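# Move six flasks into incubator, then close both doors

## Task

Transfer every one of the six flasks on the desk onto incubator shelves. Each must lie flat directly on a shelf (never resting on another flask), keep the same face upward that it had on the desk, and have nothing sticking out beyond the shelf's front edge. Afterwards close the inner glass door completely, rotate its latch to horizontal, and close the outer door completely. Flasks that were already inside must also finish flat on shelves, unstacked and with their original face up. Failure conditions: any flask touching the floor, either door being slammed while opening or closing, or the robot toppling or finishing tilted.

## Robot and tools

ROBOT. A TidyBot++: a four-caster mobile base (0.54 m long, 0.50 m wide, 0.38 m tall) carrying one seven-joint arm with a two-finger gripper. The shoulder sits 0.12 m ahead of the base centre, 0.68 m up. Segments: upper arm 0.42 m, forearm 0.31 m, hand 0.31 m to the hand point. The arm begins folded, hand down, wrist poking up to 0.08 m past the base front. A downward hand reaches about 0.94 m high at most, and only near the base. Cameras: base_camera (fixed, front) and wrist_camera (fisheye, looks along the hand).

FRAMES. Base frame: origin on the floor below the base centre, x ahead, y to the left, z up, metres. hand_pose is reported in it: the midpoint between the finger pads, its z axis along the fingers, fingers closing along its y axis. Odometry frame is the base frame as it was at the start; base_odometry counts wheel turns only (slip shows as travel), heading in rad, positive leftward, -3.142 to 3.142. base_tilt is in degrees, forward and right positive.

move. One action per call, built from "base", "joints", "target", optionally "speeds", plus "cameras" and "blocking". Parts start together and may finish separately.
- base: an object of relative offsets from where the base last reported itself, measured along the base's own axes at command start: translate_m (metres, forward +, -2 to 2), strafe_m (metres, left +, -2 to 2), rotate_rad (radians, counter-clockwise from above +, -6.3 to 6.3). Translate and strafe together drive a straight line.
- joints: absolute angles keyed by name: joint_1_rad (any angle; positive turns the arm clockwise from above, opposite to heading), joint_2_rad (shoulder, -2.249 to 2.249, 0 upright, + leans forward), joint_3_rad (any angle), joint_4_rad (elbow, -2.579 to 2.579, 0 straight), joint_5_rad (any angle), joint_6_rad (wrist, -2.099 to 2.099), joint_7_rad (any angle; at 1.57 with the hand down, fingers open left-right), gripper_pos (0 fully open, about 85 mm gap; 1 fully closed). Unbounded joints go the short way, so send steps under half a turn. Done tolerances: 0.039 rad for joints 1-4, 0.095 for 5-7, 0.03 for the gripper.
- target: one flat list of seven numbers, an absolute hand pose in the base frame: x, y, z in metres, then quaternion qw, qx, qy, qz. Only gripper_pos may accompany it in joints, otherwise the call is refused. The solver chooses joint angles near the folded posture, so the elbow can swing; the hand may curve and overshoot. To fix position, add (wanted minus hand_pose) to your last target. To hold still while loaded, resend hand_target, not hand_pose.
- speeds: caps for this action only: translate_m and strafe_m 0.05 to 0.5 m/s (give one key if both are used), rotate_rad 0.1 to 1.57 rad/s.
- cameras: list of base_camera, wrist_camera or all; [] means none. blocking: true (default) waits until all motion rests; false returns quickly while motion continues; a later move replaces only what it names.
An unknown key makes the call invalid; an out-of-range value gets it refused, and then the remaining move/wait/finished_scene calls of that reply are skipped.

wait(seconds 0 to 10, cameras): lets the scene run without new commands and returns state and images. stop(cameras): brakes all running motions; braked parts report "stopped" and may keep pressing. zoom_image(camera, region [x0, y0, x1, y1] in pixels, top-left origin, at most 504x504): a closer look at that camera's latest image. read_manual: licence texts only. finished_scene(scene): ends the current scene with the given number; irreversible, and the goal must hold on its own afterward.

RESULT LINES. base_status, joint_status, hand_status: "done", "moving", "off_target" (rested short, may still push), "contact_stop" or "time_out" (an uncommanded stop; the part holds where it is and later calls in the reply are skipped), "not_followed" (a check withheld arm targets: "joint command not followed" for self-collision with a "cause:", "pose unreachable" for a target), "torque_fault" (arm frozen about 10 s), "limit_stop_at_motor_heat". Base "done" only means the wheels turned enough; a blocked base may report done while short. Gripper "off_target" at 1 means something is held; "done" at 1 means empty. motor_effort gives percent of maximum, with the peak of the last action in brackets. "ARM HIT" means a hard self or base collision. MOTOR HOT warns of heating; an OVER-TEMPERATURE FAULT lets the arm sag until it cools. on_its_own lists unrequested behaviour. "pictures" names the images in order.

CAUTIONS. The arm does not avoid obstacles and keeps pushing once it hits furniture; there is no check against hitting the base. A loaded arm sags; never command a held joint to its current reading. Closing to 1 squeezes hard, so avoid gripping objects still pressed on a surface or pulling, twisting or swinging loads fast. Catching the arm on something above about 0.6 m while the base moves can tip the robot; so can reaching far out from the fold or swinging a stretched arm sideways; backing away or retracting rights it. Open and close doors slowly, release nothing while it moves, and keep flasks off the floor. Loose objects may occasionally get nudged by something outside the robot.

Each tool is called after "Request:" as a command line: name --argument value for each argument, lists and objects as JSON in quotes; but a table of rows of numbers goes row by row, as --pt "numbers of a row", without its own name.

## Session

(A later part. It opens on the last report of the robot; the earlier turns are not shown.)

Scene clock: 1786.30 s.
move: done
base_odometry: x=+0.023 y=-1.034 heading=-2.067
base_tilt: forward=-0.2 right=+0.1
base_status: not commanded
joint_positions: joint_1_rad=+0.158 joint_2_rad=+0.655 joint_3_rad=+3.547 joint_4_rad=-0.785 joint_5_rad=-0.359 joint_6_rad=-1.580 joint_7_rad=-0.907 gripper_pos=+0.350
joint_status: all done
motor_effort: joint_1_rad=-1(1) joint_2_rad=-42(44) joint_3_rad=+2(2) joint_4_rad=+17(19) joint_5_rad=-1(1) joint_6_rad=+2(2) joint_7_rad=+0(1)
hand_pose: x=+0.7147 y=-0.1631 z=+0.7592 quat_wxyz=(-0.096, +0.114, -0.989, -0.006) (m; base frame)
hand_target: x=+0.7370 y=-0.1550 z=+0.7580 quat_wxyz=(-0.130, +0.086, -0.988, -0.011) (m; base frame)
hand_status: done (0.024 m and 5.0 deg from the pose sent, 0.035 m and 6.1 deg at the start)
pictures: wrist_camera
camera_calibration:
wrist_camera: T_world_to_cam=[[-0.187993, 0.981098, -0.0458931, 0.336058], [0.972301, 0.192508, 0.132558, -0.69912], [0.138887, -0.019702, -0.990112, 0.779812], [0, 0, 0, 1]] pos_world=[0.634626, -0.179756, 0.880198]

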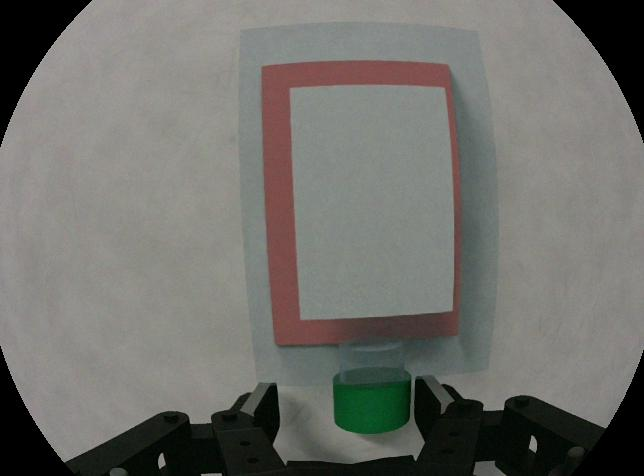

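Request:
move --base '{"translate_m": -0.001, "strafe_m": 0.011}' --speeds '{"translate_m": 0.05}' --cameras '[]'

Request:
move --target '[0.737, -0.155, 0.75, -0.13, 0.0864, -0.9876, -0.0114]' --cameras '["wrist_camera"]'

Scene clock: 1792.53 s.
move: done
base_odometry: x=+0.033 y=-1.038 heading=-2.067
base_tilt: forward=-0.3 right=+0.2
base_status: done
joint_positions: joint_1_rad=+0.151 joint_2_rad=+0.655 joint_3_rad=+3.549 joint_4_rad=-0.785 joint_5_rad=-0.361 joint_6_rad=-1.578 joint_7_rad=-0.907 gripper_pos=+0.350
joint_status: not commanded
motor_effort: joint_1_rad=+0(5) joint_2_rad=-42(44) joint_3_rad=+1(2) joint_4_rad=+17(18) joint_5_rad=-1(2) joint_6_rad=+1(2) joint_7_rad=+0(1)
hand_pose: x=+0.7166 y=-0.1594 z=+0.7595 quat_wxyz=(-0.098, +0.116, -0.988, -0.007) (m; base frame)
hand_target: x=+0.7370 y=-0.1550 z=+0.7580 quat_wxyz=(-0.130, +0.086, -0.988, -0.011) (m; base frame)
hand_status: not commanded
pictures: none
No camera images: "cameras" was empty.

Scene clock: 1793.20 s.
move: done
base_odometry: x=+0.033 y=-1.038 heading=-2.067
base_tilt: forward=-0.3 right=+0.2
base_status: not commanded
joint_positions: joint_1_rad=+0.147 joint_2_rad=+0.655 joint_3_rad=+3.558 joint_4_rad=-0.817 joint_5_rad=-0.366 joint_6_rad=-1.551 joint_7_rad=-0.907 gripper_pos=+0.350
joint_status: not commanded
motor_effort: joint_1_rad=+0(1) joint_2_rad=-42(43) joint_3_rad=+1(2) joint_4_rad=+18(18) joint_5_rad=+0(1) joint_6_rad=+1(2) joint_7_rad=+0(1)
hand_pose: x=+0.7162 y=-0.1619 z=+0.7501 quat_wxyz=(-0.097, +0.110, -0.989, -0.007) (m; base frame)
hand_target: x=+0.7370 y=-0.1550 z=+0.7500 quat_wxyz=(-0.130, +0.086, -0.988, -0.011) (m; base frame)
hand_status: done (0.022 m and 4.7 deg from the pose sent, 0.023 m and 5.1 deg at the start)
pictures: wrist_camera
camera_calibration:
wrist_camera: T_world_to_cam=[[-0.180382, 0.982641, -0.0433555, 0.327643], [0.973628, 0.18464, 0.134003, -0.702974], [0.139682, -0.0180404, -0.990032, 0.770277], [0, 0, 0, 1]] pos_world=[0.635942, -0.178262, 0.871004]

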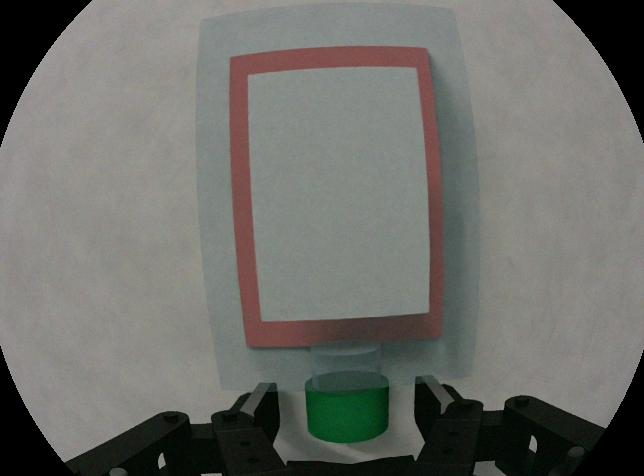

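Aligned at 347. Grip.

Request:
move --joints '{"gripper_pos": 0.5}' --cameras '["wrist_camera"]'

Request:
move --joints '{"gripper_pos": 0.62}' --cameras '["wrist_camera"]'

Request:
move --joints '{"gripper_pos": 0.85}' --cameras '[]'

Request:
move --target '[0.735, -0.155, 0.785, -0.13, 0.0864, -0.9876, -0.0114]' --cameras '["wrist_camera"]'

Scene clock: 1798.63 s.
move: done
base_odometry: x=+0.033 y=-1.038 heading=-2.067
base_tilt: forward=-0.3 right=+0.2
base_status: not commanded
joint_positions: joint_1_rad=+0.147 joint_2_rad=+0.655 joint_3_rad=+3.558 joint_4_rad=-0.817 joint_5_rad=-0.366 joint_6_rad=-1.551 joint_7_rad=-0.907 gripper_pos=+0.500
joint_status: all done
motor_effort: joint_1_rad=+0(1) joint_2_rad=-42(42) joint_3_rad=+2(2) joint_4_rad=+17(18) joint_5_rad=+0(1) joint_6_rad=+2(2) joint_7_rad=+0(1)
hand_pose: x=+0.7162 y=-0.1619 z=+0.7502 quat_wxyz=(-0.097, +0.110, -0.989, -0.007) (m; base frame)
hand_target: x=+0.7370 y=-0.1550 z=+0.7500 quat_wxyz=(-0.130, +0.086, -0.988, -0.011) (m; base frame)
hand_status: not commanded
pictures: wrist_camera
camera_calibration:
wrist_camera: T_world_to_cam=[[-0.180365, 0.982639, -0.0434705, 0.32783], [0.973617, 0.184641, 0.134081, -0.703016], [0.139779, -0.0181401, -0.990016, 0.770181], [0, 0, 0, 1]] pos_world=[0.635942, -0.178362, 0.871004]

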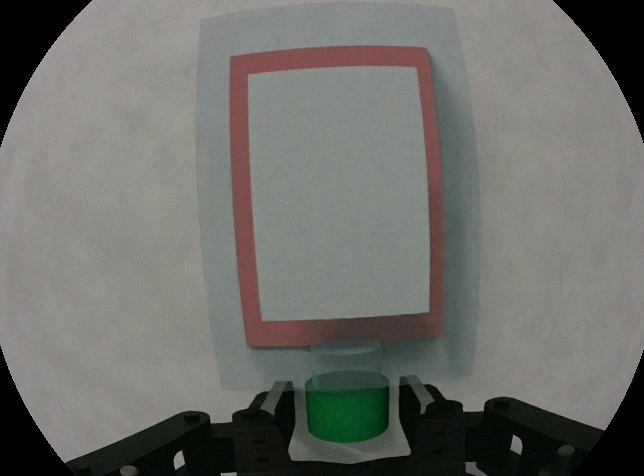

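Scene clock: 1799.17 s.
move: done
base_odometry: x=+0.033 y=-1.038 heading=-2.067
base_tilt: forward=-0.4 right=+0.3
base_status: not commanded
joint_positions: joint_1_rad=+0.147 joint_2_rad=+0.655 joint_3_rad=+3.558 joint_4_rad=-0.817 joint_5_rad=-0.366 joint_6_rad=-1.551 joint_7_rad=-0.907 gripper_pos=+0.620
joint_status: all done
motor_effort: joint_1_rad=+0(1) joint_2_rad=-42(42) joint_3_rad=+1(2) joint_4_rad=+17(18) joint_5_rad=+0(1) joint_6_rad=+2(2) joint_7_rad=+0(0)
hand_pose: x=+0.7162 y=-0.1620 z=+0.7502 quat_wxyz=(-0.097, +0.110, -0.989, -0.007) (m; base frame)
hand_target: x=+0.7370 y=-0.1550 z=+0.7500 quat_wxyz=(-0.130, +0.086, -0.988, -0.011) (m; base frame)
hand_status: not commanded
pictures: wrist_camera
camera_calibration:
wrist_camera: T_world_to_cam=[[-0.180365, 0.982639, -0.0434705, 0.32783], [0.973617, 0.184641, 0.134081, -0.703016], [0.139779, -0.0181401, -0.990016, 0.770181], [0, 0, 0, 1]] pos_world=[0.635942, -0.178362, 0.871004]

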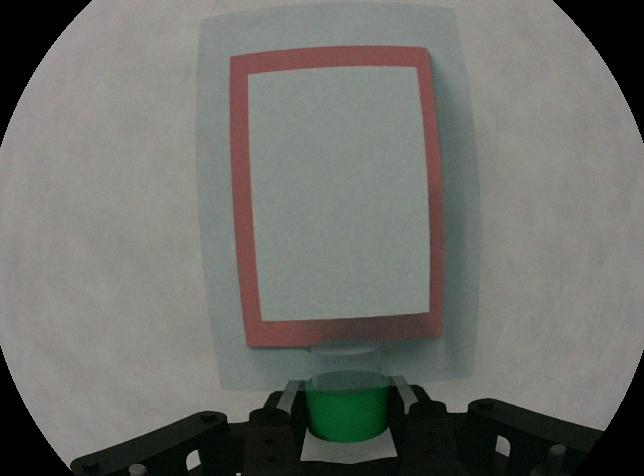

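Scene clock: 1799.80 s.
move: off_target
base_odometry: x=+0.033 y=-1.038 heading=-2.067
base_tilt: forward=-0.2 right=+0.2
base_status: not commanded
joint_positions: joint_1_rad=+0.147 joint_2_rad=+0.654 joint_3_rad=+3.558 joint_4_rad=-0.817 joint_5_rad=-0.366 joint_6_rad=-1.551 joint_7_rad=-0.907 gripper_pos=+0.682
joint_status: gripper_pos off_target (ended at +0.682, target +0.850)
motor_effort: joint_1_rad=+0(1) joint_2_rad=-41(43) joint_3_rad=+2(2) joint_4_rad=+17(19) joint_5_rad=+0(1) joint_6_rad=+2(2) joint_7_rad=+0(1)
hand_pose: x=+0.7161 y=-0.1620 z=+0.7506 quat_wxyz=(-0.097, +0.110, -0.989, -0.007) (m; base frame)
hand_target: x=+0.7370 y=-0.1550 z=+0.7500 quat_wxyz=(-0.130, +0.086, -0.988, -0.011) (m; base frame)
hand_status: not commanded
pictures: none
No camera images: "cameras" was empty.

Scene clock: 1800.83 s.
move: done
base_odometry: x=+0.033 y=-1.038 heading=-2.067
base_tilt: forward=-0.3 right=+0.2
base_status: not commanded
joint_positions: joint_1_rad=+0.147 joint_2_rad=+0.658 joint_3_rad=+3.558 joint_4_rad=-0.716 joint_5_rad=-0.366 joint_6_rad=-1.551 joint_7_rad=-0.925 gripper_pos=+0.682
joint_status: not commanded
motor_effort: joint_1_rad=-1(1) joint_2_rad=-43(45) joint_3_rad=+1(2) joint_4_rad=+18(19) joint_5_rad=+0(1) joint_6_rad=+2(2) joint_7_rad=+0(1)
hand_pose: x=+0.7408 y=-0.1646 z=+0.7841 quat_wxyz=(-0.135, +0.115, -0.984, +0.017) (m; base frame)
hand_target: x=+0.7350 y=-0.1550 z=+0.7850 quat_wxyz=(-0.130, +0.086, -0.988, -0.011) (m; base frame)
hand_status: done (0.011 m and 4.7 deg from the pose sent, 0.040 m and 4.6 deg at the start)
pictures: wrist_camera
camera_calibration:
wrist_camera: T_world_to_cam=[[-0.181299, 0.978492, -0.0984115, 0.379355], [0.958136, 0.198299, 0.206525, -0.774144], [0.221598, -0.0568488, -0.97348, 0.720452], [0, 0, 0, 1]] pos_world=[0.650862, -0.176727, 0.898558]

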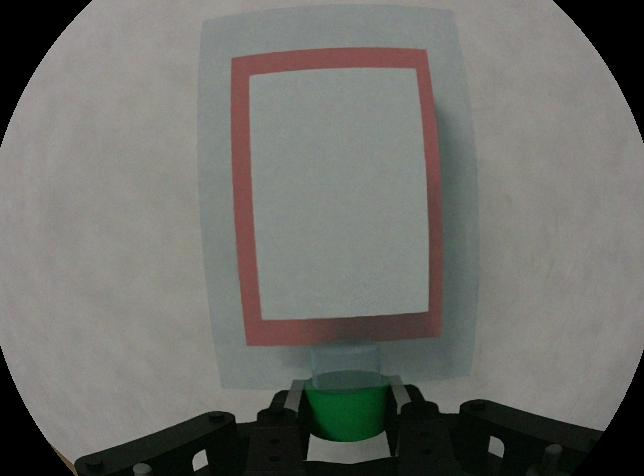

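Request:
move --target '[0.715, -0.155, 0.84, -0.0955, 0.0868, -0.9915, -0.0083]' --cameras '[]'

Request:
move --base '{"translate_m": -0.2, "rotate_rad": -0.35}' --speeds '{"translate_m": 0.15, "rotate_rad": 0.3}' --cameras '["wrist_camera"]'

Request:
move --target '[0.65, -0.08, 0.84, -0.0868, 0.4207, -0.9021, -0.0405]' --cameras '["wrist_camera"]'

Scene clock: 1811.80 s.
move: done
base_odometry: x=+0.033 y=-1.038 heading=-2.067
base_tilt: forward=-0.3 right=+0.2
base_status: not commanded
joint_positions: joint_1_rad=+0.245 joint_2_rad=+0.752 joint_3_rad=+3.387 joint_4_rad=-0.289 joint_5_rad=-0.332 joint_6_rad=-1.865 joint_7_rad=-1.039 gripper_pos=+0.682
joint_status: not commanded
motor_effort: joint_1_rad=+0(1) joint_2_rad=-45(45) joint_3_rad=-1(2) joint_4_rad=+16(19) joint_5_rad=-1(1) joint_6_rad=+2(3) joint_7_rad=+0(1)
hand_pose: x=+0.7388 y=-0.1408 z=+0.8480 quat_wxyz=(-0.136, +0.129, -0.982, -0.007) (m; base frame)
hand_target: x=+0.7150 y=-0.1550 z=+0.8400 quat_wxyz=(-0.096, +0.087, -0.992, -0.008) (m; base frame)
hand_status: done (0.029 m and 6.8 deg from the pose sent, 0.062 m and 6.4 deg at the start)
pictures: none
No camera images: "cameras" was empty.

Scene clock: 1813.83 s.
move: done
base_odometry: x=+0.129 y=-0.862 heading=-2.418
base_tilt: forward=-0.3 right=+0.2
base_status: done
joint_positions: joint_1_rad=+0.270 joint_2_rad=+0.763 joint_3_rad=+3.380 joint_4_rad=-0.287 joint_5_rad=-0.324 joint_6_rad=-1.872 joint_7_rad=-1.041 gripper_pos=+0.682
joint_status: not commanded
motor_effort: joint_1_rad=+0(6) joint_2_rad=-45(49) joint_3_rad=-1(2) joint_4_rad=+16(17) joint_5_rad=-1(2) joint_6_rad=+2(3) joint_7_rad=+0(1)
hand_pose: x=+0.7347 y=-0.1559 z=+0.8409 quat_wxyz=(-0.128, +0.117, -0.985, -0.008) (m; base frame)
hand_target: x=+0.7150 y=-0.1550 z=+0.8400 quat_wxyz=(-0.096, +0.087, -0.992, -0.008) (m; base frame)
hand_status: not commanded
pictures: wrist_camera
camera_calibration:
wrist_camera: T_world_to_cam=[[-0.1921, 0.980159, -0.0488423, 0.341875], [0.960597, 0.197987, 0.195074, -0.773929], [0.200874, -0.00944406, -0.979572, 0.805226], [0, 0, 0, 1]] pos_world=[0.647359, -0.17426, 0.956448]

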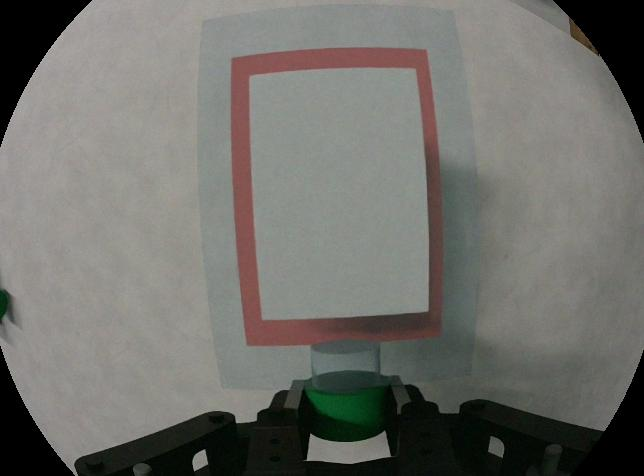

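Scene clock: 1815.87 s.
move: done
base_odometry: x=+0.129 y=-0.862 heading=-2.418
base_tilt: forward=-0.3 right=+0.2
base_status: not commanded
joint_positions: joint_1_rad=+0.143 joint_2_rad=+0.540 joint_3_rad=+3.437 joint_4_rad=-0.708 joint_5_rad=-0.324 joint_6_rad=-1.872 joint_7_rad=-0.473 gripper_pos=+0.682
joint_status: not commanded
motor_effort: joint_1_rad=+0(1) joint_2_rad=-38(45) joint_3_rad=-1(2) joint_4_rad=+16(17) joint_5_rad=-1(1) joint_6_rad=+0(2) joint_7_rad=+1(1)
hand_pose: x=+0.6414 y=-0.0885 z=+0.8374 quat_wxyz=(-0.065, +0.390, -0.917, -0.047) (m; base frame)
hand_target: x=+0.6500 y=-0.0800 z=+0.8400 quat_wxyz=(-0.087, +0.421, -0.902, -0.040) (m; base frame)
hand_status: done (0.012 m and 4.7 deg from the pose sent, 0.114 m and 36.7 deg at the start)
pictures: wrist_camera
camera_calibration:
wrist_camera: T_world_to_cam=[[-0.69562, 0.718405, -0.00267079, 0.518747], [0.714989, 0.692666, 0.094891, -0.411806], [0.0700201, 0.0640985, -0.995484, 0.925064], [0, 0, 0, 1]] pos_world=[0.590514, -0.146721, 0.961348]

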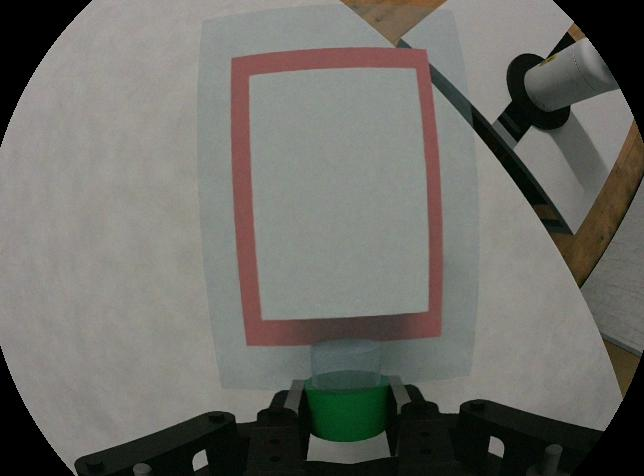

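Request:
move --target '[0.63, -0.04, 0.83, -0.0677, 0.7039, -0.7039, -0.0677]' --cameras '[]'

Request:
move --target '[0.62, 0.0, 0.83, -0.0367, 0.9196, -0.3809, -0.0885]' --cameras '["wrist_camera"]'

Request:
move --target '[0.61, 0.0, 0.83, 0, 0.9954, 0, -0.0958]' --cameras '["wrist_camera"]'

Scene clock: 1825.37 s.
move: done
base_odometry: x=+0.129 y=-0.862 heading=-2.418
base_tilt: forward=-0.4 right=+0.2
base_status: not commanded
joint_positions: joint_1_rad=+0.129 joint_2_rad=+0.543 joint_3_rad=+3.368 joint_4_rad=-0.709 joint_5_rad=-0.324 joint_6_rad=-1.875 joint_7_rad=+0.125 gripper_pos=+0.682
joint_status: not commanded
motor_effort: joint_1_rad=+0(2) joint_2_rad=-38(39) joint_3_rad=-1(1) joint_4_rad=+17(17) joint_5_rad=-1(2) joint_6_rad=+1(1) joint_7_rad=+0(1)
hand_pose: x=+0.6448 y=-0.0557 z=+0.8366 quat_wxyz=(-0.086, +0.669, -0.737, -0.042) (m; base frame)
hand_target: x=+0.6300 y=-0.0400 z=+0.8300 quat_wxyz=(-0.068, +0.704, -0.704, -0.068) (m; base frame)
hand_status: done (0.023 m and 6.6 deg from the pose sent, 0.050 m and 43.8 deg at the start)
pictures: none
No camera images: "cameras" was empty.

Scene clock: 1826.90 s.
move: done
base_odometry: x=+0.129 y=-0.862 heading=-2.418
base_tilt: forward=-0.3 right=+0.2
base_status: not commanded
joint_positions: joint_1_rad=+0.062 joint_2_rad=+0.637 joint_3_rad=+3.263 joint_4_rad=-0.564 joint_5_rad=-0.258 joint_6_rad=-2.019 joint_7_rad=+0.763 gripper_pos=+0.682
joint_status: not commanded
motor_effort: joint_1_rad=+0(2) joint_2_rad=-40(42) joint_3_rad=-2(2) joint_4_rad=+17(17) joint_5_rad=-1(2) joint_6_rad=+0(1) joint_7_rad=+0(1)
hand_pose: x=+0.6418 y=+0.0007 z=+0.8276 quat_wxyz=(-0.066, +0.904, -0.418, -0.063) (m; base frame)
hand_target: x=+0.6219 y=-0.0001 z=+0.8297 quat_wxyz=(-0.038, +0.920, -0.381, -0.086) (m; base frame)
hand_status: done (0.022 m and 6.4 deg from the pose sent, 0.061 m and 50.9 deg at the start; a joint's target at an end of its range on 26 of 26 steps)
pictures: wrist_camera
camera_calibration:
wrist_camera: T_world_to_cam=[[-0.785613, -0.610041, -0.103263, 0.59698], [-0.618604, 0.77766, 0.112134, 0.36858], [0.0118977, 0.151973, -0.988313, 0.940741], [0, 0, 0, 1]] pos_world=[0.685808, -0.0654147, 0.950063]

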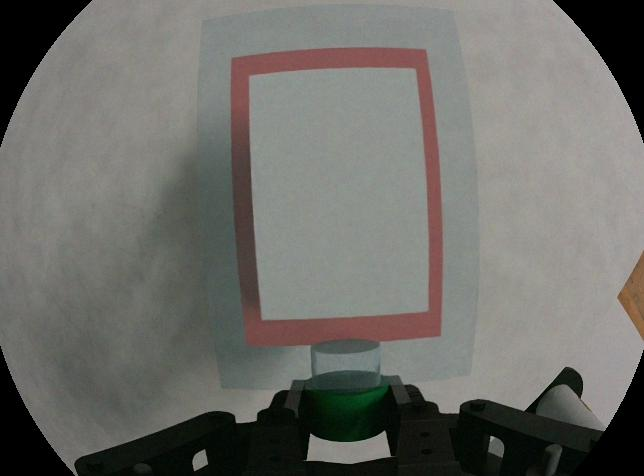

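Scene clock: 1828.37 s.
move: off_target
base_odometry: x=+0.129 y=-0.862 heading=-2.418
base_tilt: forward=-0.3 right=+0.2
base_status: not commanded
joint_positions: joint_1_rad=+0.007 joint_2_rad=+0.659 joint_3_rad=+3.210 joint_4_rad=-0.514 joint_5_rad=-0.080 joint_6_rad=-2.021 joint_7_rad=+1.523 gripper_pos=+0.682
joint_status: not commanded
motor_effort: joint_1_rad=+0(1) joint_2_rad=-41(42) joint_3_rad=-2(2) joint_4_rad=+16(17) joint_5_rad=+1(1) joint_6_rad=+0(1) joint_7_rad=+0(1)
hand_pose: x=+0.6510 y=-0.0027 z=+0.8250 quat_wxyz=(-0.016, +0.999, -0.038, -0.026) (m; base frame)
hand_target: x=+0.6329 y=-0.0004 z=+0.8264 quat_wxyz=(+0.001, +0.998, +0.000, -0.059) (m; base frame)
hand_status: off_target (0.041 m and 9.3 deg from the pose sent, 0.032 m and 50.2 deg at the start; a joint's target at an end of its range on 24 of 24 steps)
pictures: wrist_camera
camera_calibration:
wrist_camera: T_world_to_cam=[[-0.110223, -0.991354, -0.071185, 0.134747], [-0.993819, 0.110885, -0.00539395, 0.716741], [0.0132406, 0.0701504, -0.997449, 0.945065], [0, 0, 0, 1]] pos_world=[0.714649, -0.0121899, 0.956111]

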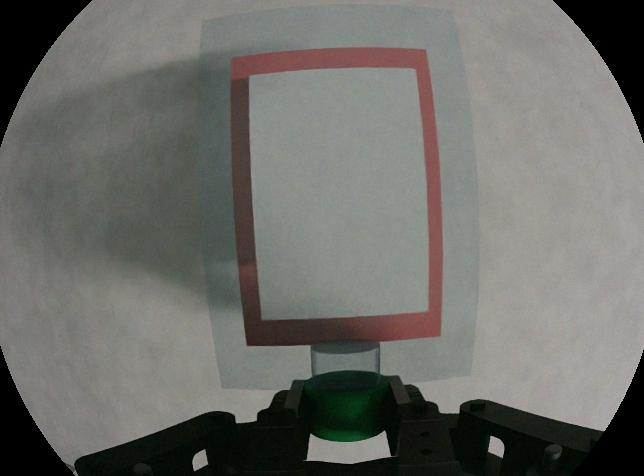

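Request:
move --target '[0.55, 0.0, 0.79, 0, 0.9954, 0, -0.0958]' --cameras '["wrist_camera"]'

Request:
move --target '[0.55, 0.0, 0.765, 0, 0.9954, 0, -0.0958]' --cameras '["wrist_camera"]'

Scene clock: 1835.20 s.
move: done
base_odometry: x=+0.129 y=-0.862 heading=-2.418
base_tilt: forward=-0.3 right=+0.2
base_status: not commanded
joint_positions: joint_1_rad=+0.007 joint_2_rad=+0.454 joint_3_rad=+3.200 joint_4_rad=-1.007 joint_5_rad=-0.064 joint_6_rad=-1.941 joint_7_rad=+1.524 gripper_pos=+0.682
joint_status: not commanded
motor_effort: joint_1_rad=+0(1) joint_2_rad=-34(42) joint_3_rad=-1(2) joint_4_rad=+16(17) joint_5_rad=+0(1) joint_6_rad=-2(2) joint_7_rad=+0(1)
hand_pose: x=+0.5370 y=-0.0018 z=+0.7937 quat_wxyz=(-0.019, +0.990, -0.047, -0.129) (m; base frame)
hand_target: x=+0.5500 y=+0.0000 z=+0.7900 quat_wxyz=(+0.000, +0.995, +0.000, -0.096) (m; base frame)
hand_status: done (0.014 m and 7.0 deg from the pose sent, 0.107 m and 9.3 deg at the start)
pictures: wrist_camera
camera_calibration:
wrist_camera: T_world_to_cam=[[-0.138486, -0.988524, -0.0603448, 0.127313], [-0.971918, 0.123948, 0.200029, 0.428383], [-0.190254, 0.0863513, -0.97793, 1.00911], [0, 0, 0, 1]] pos_world=[0.625971, -0.0143832, 0.90883]

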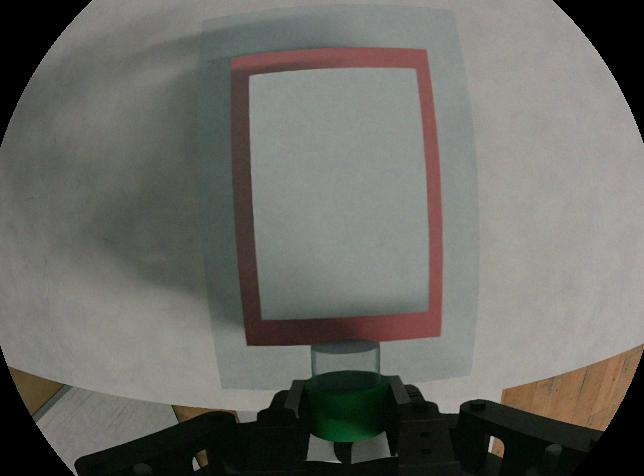

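Scene clock: 1836.07 s.
move: done
base_odometry: x=+0.129 y=-0.862 heading=-2.418
base_tilt: forward=-0.3 right=+0.2
base_status: not commanded
joint_positions: joint_1_rad=+0.005 joint_2_rad=+0.447 joint_3_rad=+3.200 joint_4_rad=-1.097 joint_5_rad=-0.064 joint_6_rad=-1.860 joint_7_rad=+1.524 gripper_pos=+0.682
joint_status: not commanded
motor_effort: joint_1_rad=+0(1) joint_2_rad=-34(36) joint_3_rad=-1(1) joint_4_rad=+16(17) joint_5_rad=+0(1) joint_6_rad=-2(2) joint_7_rad=+0(0)
hand_pose: x=+0.5356 y=-0.0011 z=+0.7688 quat_wxyz=(-0.020, +0.990, -0.048, -0.130) (m; base frame)
hand_target: x=+0.5500 y=+0.0000 z=+0.7650 quat_wxyz=(+0.000, +0.995, +0.000, -0.096) (m; base frame)
hand_status: done (0.015 m and 7.2 deg from the pose sent, 0.032 m and 7.0 deg at the start)
pictures: wrist_camera
camera_calibration:
wrist_camera: T_world_to_cam=[[-0.142063, -0.987996, -0.0606778, 0.128482], [-0.970928, 0.127153, 0.20281, 0.429261], [-0.19266, 0.0877255, -0.977336, 0.985325], [0, 0, 0, 1]] pos_world=[0.624866, -0.0140799, 0.883731]

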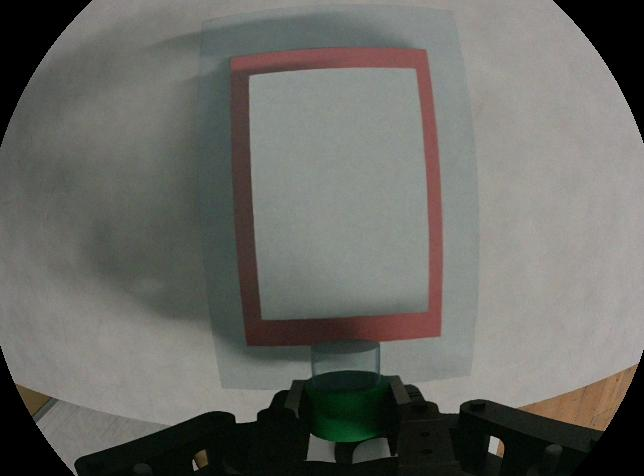

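Request:
move --base '{"translate_m": 0.1}' --speeds '{"translate_m": 0.1}' --cameras '[]'

Request:
move --target '[0.56, 0.0, 0.758, 0, 0.9982, 0, -0.06]' --cameras '["wrist_camera"]'

Request:
move --target '[0.56, 0.0, 0.747, 0, 0.9982, 0, -0.06]' --cameras '["wrist_camera"]'

Scene clock: 1843.17 s.
move: done
base_odometry: x=+0.054 y=-0.928 heading=-2.419
base_tilt: forward=-0.2 right=+0.2
base_status: done
joint_positions: joint_1_rad=+0.003 joint_2_rad=+0.441 joint_3_rad=+3.199 joint_4_rad=-1.098 joint_5_rad=-0.063 joint_6_rad=-1.852 joint_7_rad=+1.524 gripper_pos=+0.682
joint_status: not commanded
motor_effort: joint_1_rad=-1(1) joint_2_rad=-34(37) joint_3_rad=-1(1) joint_4_rad=+17(17) joint_5_rad=+0(0) joint_6_rad=-2(3) joint_7_rad=+0(1)
hand_pose: x=+0.5370 y=-0.0006 z=+0.7709 quat_wxyz=(-0.019, +0.991, -0.047, -0.124) (m; base frame)
hand_target: x=+0.5500 y=+0.0000 z=+0.7650 quat_wxyz=(+0.000, +0.995, +0.000, -0.096) (m; base frame)
hand_status: not commanded
pictures: none
No camera images: "cameras" was empty.

Scene clock: 1843.93 s.
move: done
base_odometry: x=+0.054 y=-0.928 heading=-2.419
base_tilt: forward=-0.2 right=+0.2
base_status: not commanded
joint_positions: joint_1_rad=+0.003 joint_2_rad=+0.419 joint_3_rad=+3.196 joint_4_rad=-1.156 joint_5_rad=-0.062 joint_6_rad=-1.757 joint_7_rad=+1.524 gripper_pos=+0.682
joint_status: not commanded
motor_effort: joint_1_rad=-1(1) joint_2_rad=-34(35) joint_3_rad=-1(2) joint_4_rad=+16(17) joint_5_rad=+0(1) joint_6_rad=-1(2) joint_7_rad=+0(1)
hand_pose: x=+0.5468 y=-0.0003 z=+0.7591 quat_wxyz=(-0.020, +0.994, -0.048, -0.095) (m; base frame)
hand_target: x=+0.5600 y=+0.0000 z=+0.7580 quat_wxyz=(+0.000, +0.998, +0.000, -0.060) (m; base frame)
hand_status: done (0.013 m and 7.2 deg from the pose sent, 0.026 m and 9.4 deg at the start)
pictures: wrist_camera
camera_calibration:
wrist_camera: T_world_to_cam=[[-0.137475, -0.988178, -0.0678629, 0.133265], [-0.982931, 0.127647, 0.132486, 0.501848], [-0.122257, 0.0849182, -0.988859, 0.94806], [0, 0, 0, 1]] pos_world=[0.62751, -0.0128776, 0.880054]

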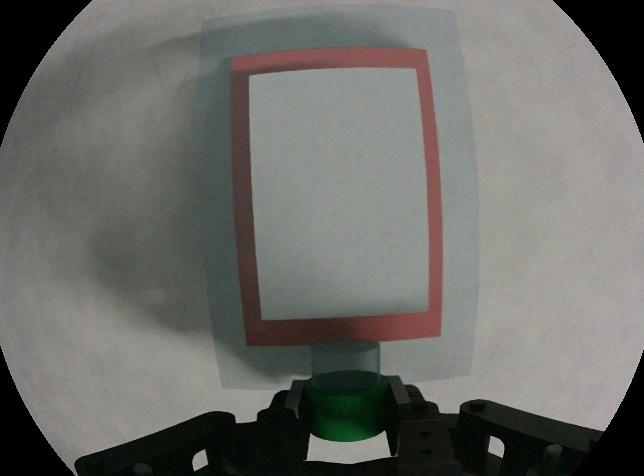

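Scene clock: 1844.77 s.
move: done
base_odometry: x=+0.054 y=-0.928 heading=-2.419
base_tilt: forward=-0.3 right=+0.2
base_status: not commanded
joint_positions: joint_1_rad=+0.003 joint_2_rad=+0.413 joint_3_rad=+3.196 joint_4_rad=-1.190 joint_5_rad=-0.062 joint_6_rad=-1.721 joint_7_rad=+1.524 gripper_pos=+0.682
joint_status: not commanded
motor_effort: joint_1_rad=+0(1) joint_2_rad=-32(34) joint_3_rad=+0(2) joint_4_rad=+16(17) joint_5_rad=+0(1) joint_6_rad=-1(2) joint_7_rad=+0(1)
hand_pose: x=+0.5467 y=-0.0006 z=+0.7511 quat_wxyz=(-0.020, +0.994, -0.049, -0.091) (m; base frame)
hand_target: x=+0.5600 y=+0.0000 z=+0.7470 quat_wxyz=(+0.000, +0.998, +0.000, -0.060) (m; base frame)
hand_status: done (0.014 m and 7.0 deg from the pose sent, 0.018 m and 7.2 deg at the start)
pictures: wrist_camera
camera_calibration:
wrist_camera: T_world_to_cam=[[-0.138945, -0.987933, -0.0684325, 0.133645], [-0.98371, 0.129732, 0.12444, 0.509313], [-0.114061, 0.0846081, -0.989864, 0.93647], [0, 0, 0, 1]] pos_world=[0.6264, -0.0132748, 0.872745]

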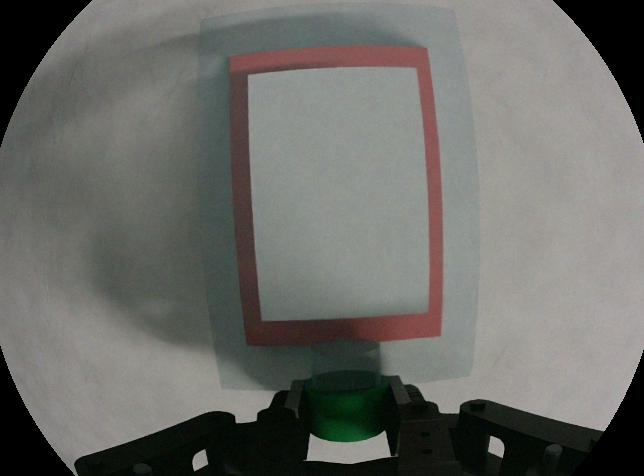

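Request:
move --joints '{"gripper_pos": 0.6}' --cameras '["wrist_camera"]'

Request:
move --joints '{"gripper_pos": 0.4}' --cameras '["wrist_camera"]'

Request:
move --target '[0.56, 0.0, 0.85, 0, 1, 0, 0]' --cameras '["wrist_camera"]'

Scene clock: 1849.20 s.
move: done
base_odometry: x=+0.054 y=-0.928 heading=-2.419
base_tilt: forward=-0.3 right=+0.2
base_status: not commanded
joint_positions: joint_1_rad=+0.003 joint_2_rad=+0.413 joint_3_rad=+3.196 joint_4_rad=-1.190 joint_5_rad=-0.062 joint_6_rad=-1.721 joint_7_rad=+1.524 gripper_pos=+0.600
joint_status: all done
motor_effort: joint_1_rad=+0(1) joint_2_rad=-32(33) joint_3_rad=-1(1) joint_4_rad=+16(17) joint_5_rad=+0(0) joint_6_rad=-1(2) joint_7_rad=+0(1)
hand_pose: x=+0.5467 y=-0.0006 z=+0.7511 quat_wxyz=(-0.020, +0.994, -0.049, -0.091) (m; base frame)
hand_target: x=+0.5600 y=+0.0000 z=+0.7470 quat_wxyz=(+0.000, +0.998, +0.000, -0.060) (m; base frame)
hand_status: not commanded
pictures: wrist_camera
camera_calibration:
wrist_camera: T_world_to_cam=[[-0.138947, -0.987932, -0.0684463, 0.133658], [-0.983721, 0.12974, 0.124343, 0.509405], [-0.113962, 0.0846091, -0.989876, 0.936418], [0, 0, 0, 1]] pos_world=[0.6264, -0.0132748, 0.872745]

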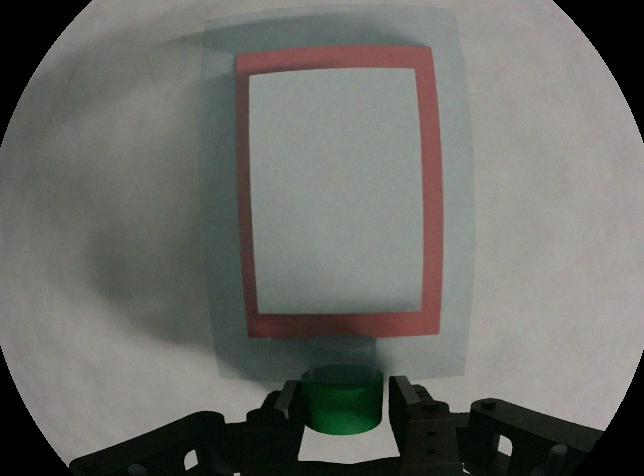

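Scene clock: 1849.83 s.
move: done
base_odometry: x=+0.054 y=-0.928 heading=-2.419
base_tilt: forward=-0.2 right=+0.2
base_status: not commanded
joint_positions: joint_1_rad=+0.003 joint_2_rad=+0.413 joint_3_rad=+3.196 joint_4_rad=-1.190 joint_5_rad=-0.062 joint_6_rad=-1.721 joint_7_rad=+1.524 gripper_pos=+0.400
joint_status: all done
motor_effort: joint_1_rad=+0(1) joint_2_rad=-33(33) joint_3_rad=-1(2) joint_4_rad=+16(17) joint_5_rad=+0(0) joint_6_rad=-1(1) joint_7_rad=+0(0)
hand_pose: x=+0.5467 y=-0.0006 z=+0.7511 quat_wxyz=(-0.020, +0.994, -0.049, -0.091) (m; base frame)
hand_target: x=+0.5600 y=+0.0000 z=+0.7470 quat_wxyz=(+0.000, +0.998, +0.000, -0.060) (m; base frame)
hand_status: not commanded
pictures: wrist_camera
camera_calibration:
wrist_camera: T_world_to_cam=[[-0.138947, -0.987932, -0.0684463, 0.133658], [-0.983721, 0.12974, 0.124343, 0.509405], [-0.113962, 0.0846091, -0.989876, 0.936418], [0, 0, 0, 1]] pos_world=[0.6264, -0.0132748, 0.872745]

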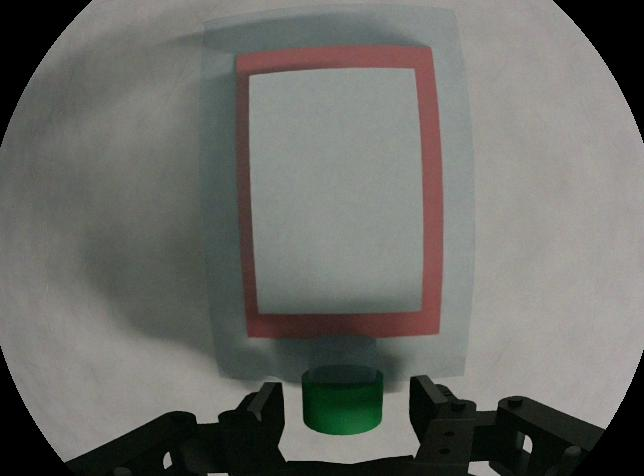

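Scene clock: 1851.10 s.
move: done
base_odometry: x=+0.054 y=-0.928 heading=-2.419
base_tilt: forward=-0.3 right=+0.2
base_status: not commanded
joint_positions: joint_1_rad=+0.003 joint_2_rad=+0.335 joint_3_rad=+3.196 joint_4_rad=-0.987 joint_5_rad=-0.062 joint_6_rad=-1.768 joint_7_rad=+1.524 gripper_pos=+0.400
joint_status: not commanded
motor_effort: joint_1_rad=-1(1) joint_2_rad=-31(35) joint_3_rad=-1(1) joint_4_rad=+18(18) joint_5_rad=+0(1) joint_6_rad=+1(2) joint_7_rad=+0(1)
hand_pose: x=+0.5790 y=-0.0017 z=+0.8459 quat_wxyz=(-0.021, +0.998, -0.044, +0.026) (m; base frame)
hand_target: x=+0.5600 y=+0.0000 z=+0.8500 quat_wxyz=(+0.000, +1.000, +0.000, +0.000) (m; base frame)
hand_status: done (0.019 m and 6.3 deg from the pose sent, 0.100 m and 12.1 deg at the start)
pictures: wrist_camera
camera_calibration:
wrist_camera: T_world_to_cam=[[-0.114503, -0.989385, -0.089479, 0.147156], [-0.986355, 0.123951, -0.108348, 0.727882], [0.118288, 0.0758519, -0.990078, 0.89976], [0, 0, 0, 1]] pos_world=[0.628369, -0.0128769, 0.982864]

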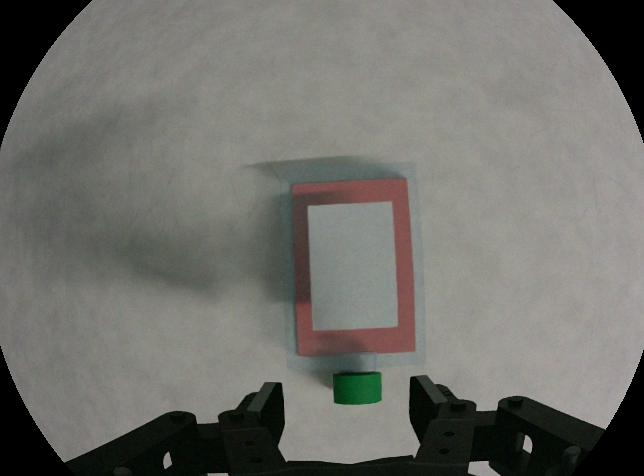

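Request:
move --base '{"translate_m": -0.25, "strafe_m": 0.04, "rotate_rad": -0.08}' --cameras '[]'

Request:
move --joints '{"joint_1_rad":0,"joint_2_rad":0.13,"joint_3_rad":3.14,"joint_4_rad":-1.76,"joint_5_rad":0.1,"joint_6_rad":-0.3,"joint_7_rad":1.62,"gripper_pos":0.3}' --cameras '[]'

Request:
move --target '[0.75, 0, 0.82, 0, 0.836, 0, 0.549]' --cameras '["wrist_camera"]'

Scene clock: 1865.33 s.
move: done
base_odometry: x=+0.268 y=-0.793 heading=-2.500
base_tilt: forward=-0.3 right=+0.2
base_status: done
joint_positions: joint_1_rad=-0.008 joint_2_rad=+0.326 joint_3_rad=+3.192 joint_4_rad=-0.987 joint_5_rad=-0.055 joint_6_rad=-1.771 joint_7_rad=+1.524 gripper_pos=+0.400
joint_status: not commanded
motor_effort: joint_1_rad=+0(3) joint_2_rad=-30(37) joint_3_rad=-1(3) joint_4_rad=+16(18) joint_5_rad=+0(1) joint_6_rad=+1(2) joint_7_rad=+0(1)
hand_pose: x=+0.5765 y=+0.0024 z=+0.8499 quat_wxyz=(-0.019, +0.999, -0.037, +0.029) (m; base frame)
hand_target: x=+0.5600 y=+0.0000 z=+0.8500 quat_wxyz=(+0.000, +1.000, +0.000, +0.000) (m; base frame)
hand_status: not commanded
pictures: none
No camera images: "cameras" was empty.

Scene clock: 1867.93 s.
move: done
base_odometry: x=+0.268 y=-0.793 heading=-2.500
base_tilt: forward=-0.3 right=+0.1
base_status: not commanded
joint_positions: joint_1_rad=-0.008 joint_2_rad=+0.147 joint_3_rad=+3.163 joint_4_rad=-1.731 joint_5_rad=+0.048 joint_6_rad=-0.379 joint_7_rad=+1.556 gripper_pos=+0.300
joint_status: all done
motor_effort: joint_1_rad=+0(1) joint_2_rad=-27(31) joint_3_rad=-1(2) joint_4_rad=+20(22) joint_5_rad=+1(1) joint_6_rad=+7(8) joint_7_rad=+0(1)
hand_pose: x=+0.7213 y=-0.0117 z=+0.8061 quat_wxyz=(+0.019, +0.903, +0.004, +0.428) (m; base frame)
hand_target: x=+0.7256 y=-0.0069 z=+0.8201 quat_wxyz=(+0.046, +0.887, +0.058, +0.457) (m; base frame)
hand_status: not commanded
pictures: none
No camera images: "cameras" was empty.

Scene clock: 1869.40 s.
move: done
base_odometry: x=+0.268 y=-0.793 heading=-2.500
base_tilt: forward=-0.3 right=+0.1
base_status: not commanded
joint_positions: joint_1_rad=-0.007 joint_2_rad=+0.158 joint_3_rad=+3.153 joint_4_rad=-1.882 joint_5_rad=+0.047 joint_6_rad=+0.021 joint_7_rad=+1.556 gripper_pos=+0.300
joint_status: not commanded
motor_effort: joint_1_rad=+0(1) joint_2_rad=-27(28) joint_3_rad=+0(1) joint_4_rad=+20(21) joint_5_rad=+1(1) joint_6_rad=+8(8) joint_7_rad=+0(0)
hand_pose: x=+0.7463 y=-0.0003 z=+0.8204 quat_wxyz=(+0.010, +0.846, +0.013, +0.532) (m; base frame)
hand_target: x=+0.7500 y=+0.0000 z=+0.8200 quat_wxyz=(+0.000, +0.836, +0.000, +0.549) (m; base frame)
hand_status: done (0.004 m and 2.9 deg from the pose sent, 0.034 m and 16.0 deg at the start)
pictures: wrist_camera
camera_calibration:
wrist_camera: T_world_to_cam=[[0.0368093, -0.999178, -0.0169545, -0.00704844], [-0.378522, 0.00176124, -0.925591, 1.10688], [0.92486, 0.040488, -0.378146, -0.24938], [0, 0, 0, 1]] pos_world=[0.64988, 0.00110476, 0.9301]

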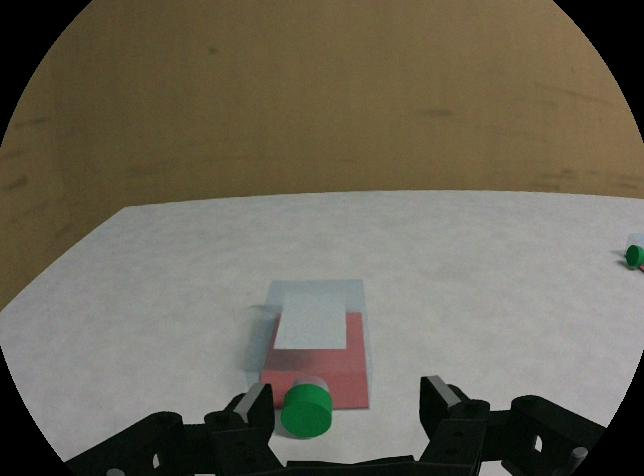

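Request:
move --base '{"strafe_m": 0.018}' --cameras '[]'

Request:
move --target '[0.785, 0, 0.80, 0, 0.815, 0, 0.5795]' --cameras '["wrist_camera"]'

Request:
move --target '[0.79, 0, 0.773, 0, 0.818, 0, 0.575]' --cameras '["wrist_camera"]'

Scene clock: 1875.13 s.
move: done
base_odometry: x=+0.278 y=-0.807 heading=-2.499
base_tilt: forward=-0.4 right=+0.2
base_status: done
joint_positions: joint_1_rad=+0.001 joint_2_rad=+0.159 joint_3_rad=+3.142 joint_4_rad=-1.882 joint_5_rad=+0.047 joint_6_rad=+0.024 joint_7_rad=+1.556 gripper_pos=+0.300
joint_status: not commanded
motor_effort: joint_1_rad=+0(3) joint_2_rad=-27(29) joint_3_rad=-1(3) joint_4_rad=+20(21) joint_5_rad=+0(1) joint_6_rad=+8(9) joint_7_rad=+0(1)
hand_pose: x=+0.7467 y=+0.0006 z=+0.8208 quat_wxyz=(+0.009, +0.846, +0.013, +0.533) (m; base frame)
hand_target: x=+0.7500 y=+0.0000 z=+0.8200 quat_wxyz=(+0.000, +0.836, +0.000, +0.549) (m; base frame)
hand_status: not commanded
pictures: none
No camera images: "cameras" was empty.

Scene clock: 1876.47 s.
move: done
base_odometry: x=+0.278 y=-0.807 heading=-2.499
base_tilt: forward=-0.3 right=+0.2
base_status: not commanded
joint_positions: joint_1_rad=+0.001 joint_2_rad=+0.278 joint_3_rad=+3.142 joint_4_rad=-1.888 joint_5_rad=+0.047 joint_6_rad=+0.213 joint_7_rad=+1.556 gripper_pos=+0.300
joint_status: not commanded
motor_effort: joint_1_rad=-1(1) joint_2_rad=-31(33) joint_3_rad=-1(2) joint_4_rad=+20(21) joint_5_rad=+0(1) joint_6_rad=+8(9) joint_7_rad=+1(1)
hand_pose: x=+0.7836 y=+0.0033 z=+0.7943 quat_wxyz=(+0.005, +0.828, +0.015, +0.560) (m; base frame)
hand_target: x=+0.7850 y=+0.0000 z=+0.8000 quat_wxyz=(+0.000, +0.815, +0.000, +0.579) (m; base frame)
hand_status: done (0.007 m and 3.3 deg from the pose sent, 0.044 m and 6.6 deg at the start)
pictures: wrist_camera
camera_calibration:
wrist_camera: T_world_to_cam=[[0.0476723, -0.998661, -0.0200751, -0.0113102], [-0.316606, 0.00395417, -0.948549, 1.06645], [0.947358, 0.0515754, -0.315994, -0.360861], [0, 0, 0, 1]] pos_world=[0.680049, 0.00309962, 0.897323]

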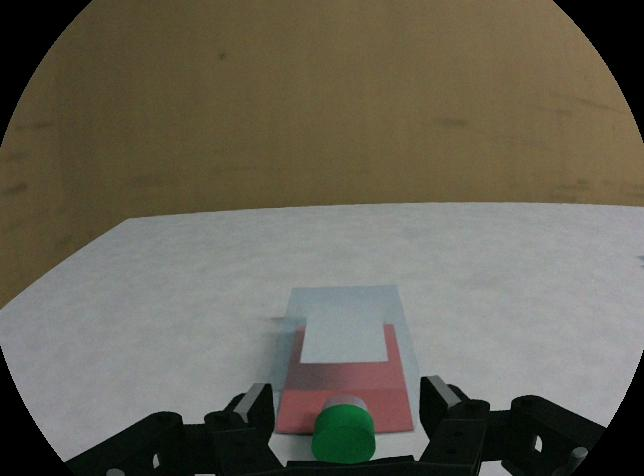

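Scene clock: 1877.50 s.
move: done
base_odometry: x=+0.278 y=-0.807 heading=-2.499
base_tilt: forward=-0.3 right=+0.2
base_status: not commanded
joint_positions: joint_1_rad=+0.001 joint_2_rad=+0.323 joint_3_rad=+3.142 joint_4_rad=-1.909 joint_5_rad=+0.047 joint_6_rad=+0.278 joint_7_rad=+1.556 gripper_pos=+0.300
joint_status: not commanded
motor_effort: joint_1_rad=+0(1) joint_2_rad=-32(34) joint_3_rad=-1(2) joint_4_rad=+19(20) joint_5_rad=+1(1) joint_6_rad=+9(9) joint_7_rad=+0(1)
hand_pose: x=+0.7893 y=+0.0042 z=+0.7714 quat_wxyz=(+0.004, +0.829, +0.015, +0.559) (m; base frame)
hand_target: x=+0.7900 y=+0.0000 z=+0.7730 quat_wxyz=(+0.000, +0.818, +0.000, +0.575) (m; base frame)
hand_status: done (0.005 m and 2.8 deg from the pose sent, 0.022 m and 2.8 deg at the start)
pictures: wrist_camera
camera_calibration:
wrist_camera: T_world_to_cam=[[0.0500923, -0.998504, -0.0219389, -0.0115817], [-0.318015, 0.00487681, -0.948073, 1.04724], [0.946761, 0.0544681, -0.317295, -0.372148], [0, 0, 0, 1]] pos_world=[0.685952, 0.00359869, 0.874521]

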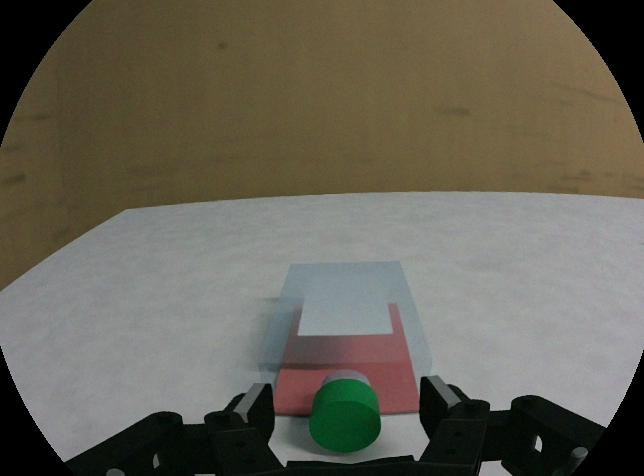

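Request:
move --target '[0.807, 0, 0.748, 0, 0.82, 0, 0.572]' --joints '{"gripper_pos": 0.5}' --cameras '["wrist_camera"]'

Scene clock: 1882.43 s.
move: done
base_odometry: x=+0.278 y=-0.807 heading=-2.499
base_tilt: forward=-0.3 right=+0.1
base_status: not commanded
joint_positions: joint_1_rad=+0.001 joint_2_rad=+0.384 joint_3_rad=+3.142 joint_4_rad=-1.908 joint_5_rad=+0.047 joint_6_rad=+0.328 joint_7_rad=+1.556 gripper_pos=+0.500
joint_status: all done
motor_effort: joint_1_rad=+0(1) joint_2_rad=-33(34) joint_3_rad=-1(2) joint_4_rad=+18(19) joint_5_rad=+0(1) joint_6_rad=+8(8) joint_7_rad=+0(1)
hand_pose: x=+0.8002 y=+0.0049 z=+0.7451 quat_wxyz=(+0.002, +0.832, +0.016, +0.555) (m; base frame)
hand_target: x=+0.8070 y=+0.0000 z=+0.7480 quat_wxyz=(+0.000, +0.820, +0.000, +0.572) (m; base frame)
hand_status: done (0.009 m and 3.0 deg from the pose sent, 0.030 m and 2.5 deg at the start)
pictures: wrist_camera
camera_calibration:
wrist_camera: T_world_to_cam=[[0.0516736, -0.998377, -0.0239241, -0.0117569], [-0.327422, 0.00569512, -0.944861, 1.0309], [0.943464, 0.0566577, -0.326597, -0.381361], [0, 0, 0, 1]] pos_world=[0.697948, 0.00399812, 0.849227]

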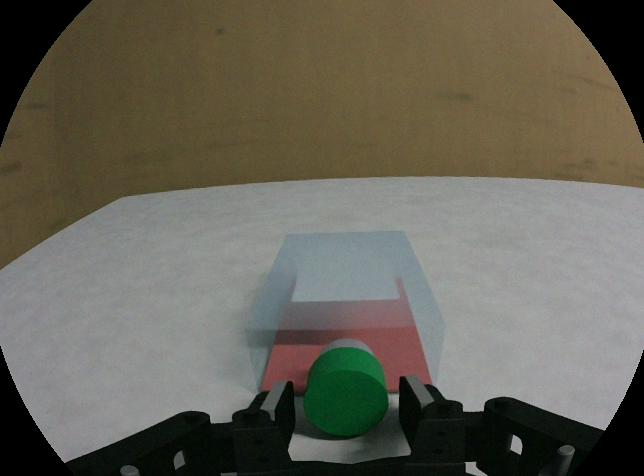

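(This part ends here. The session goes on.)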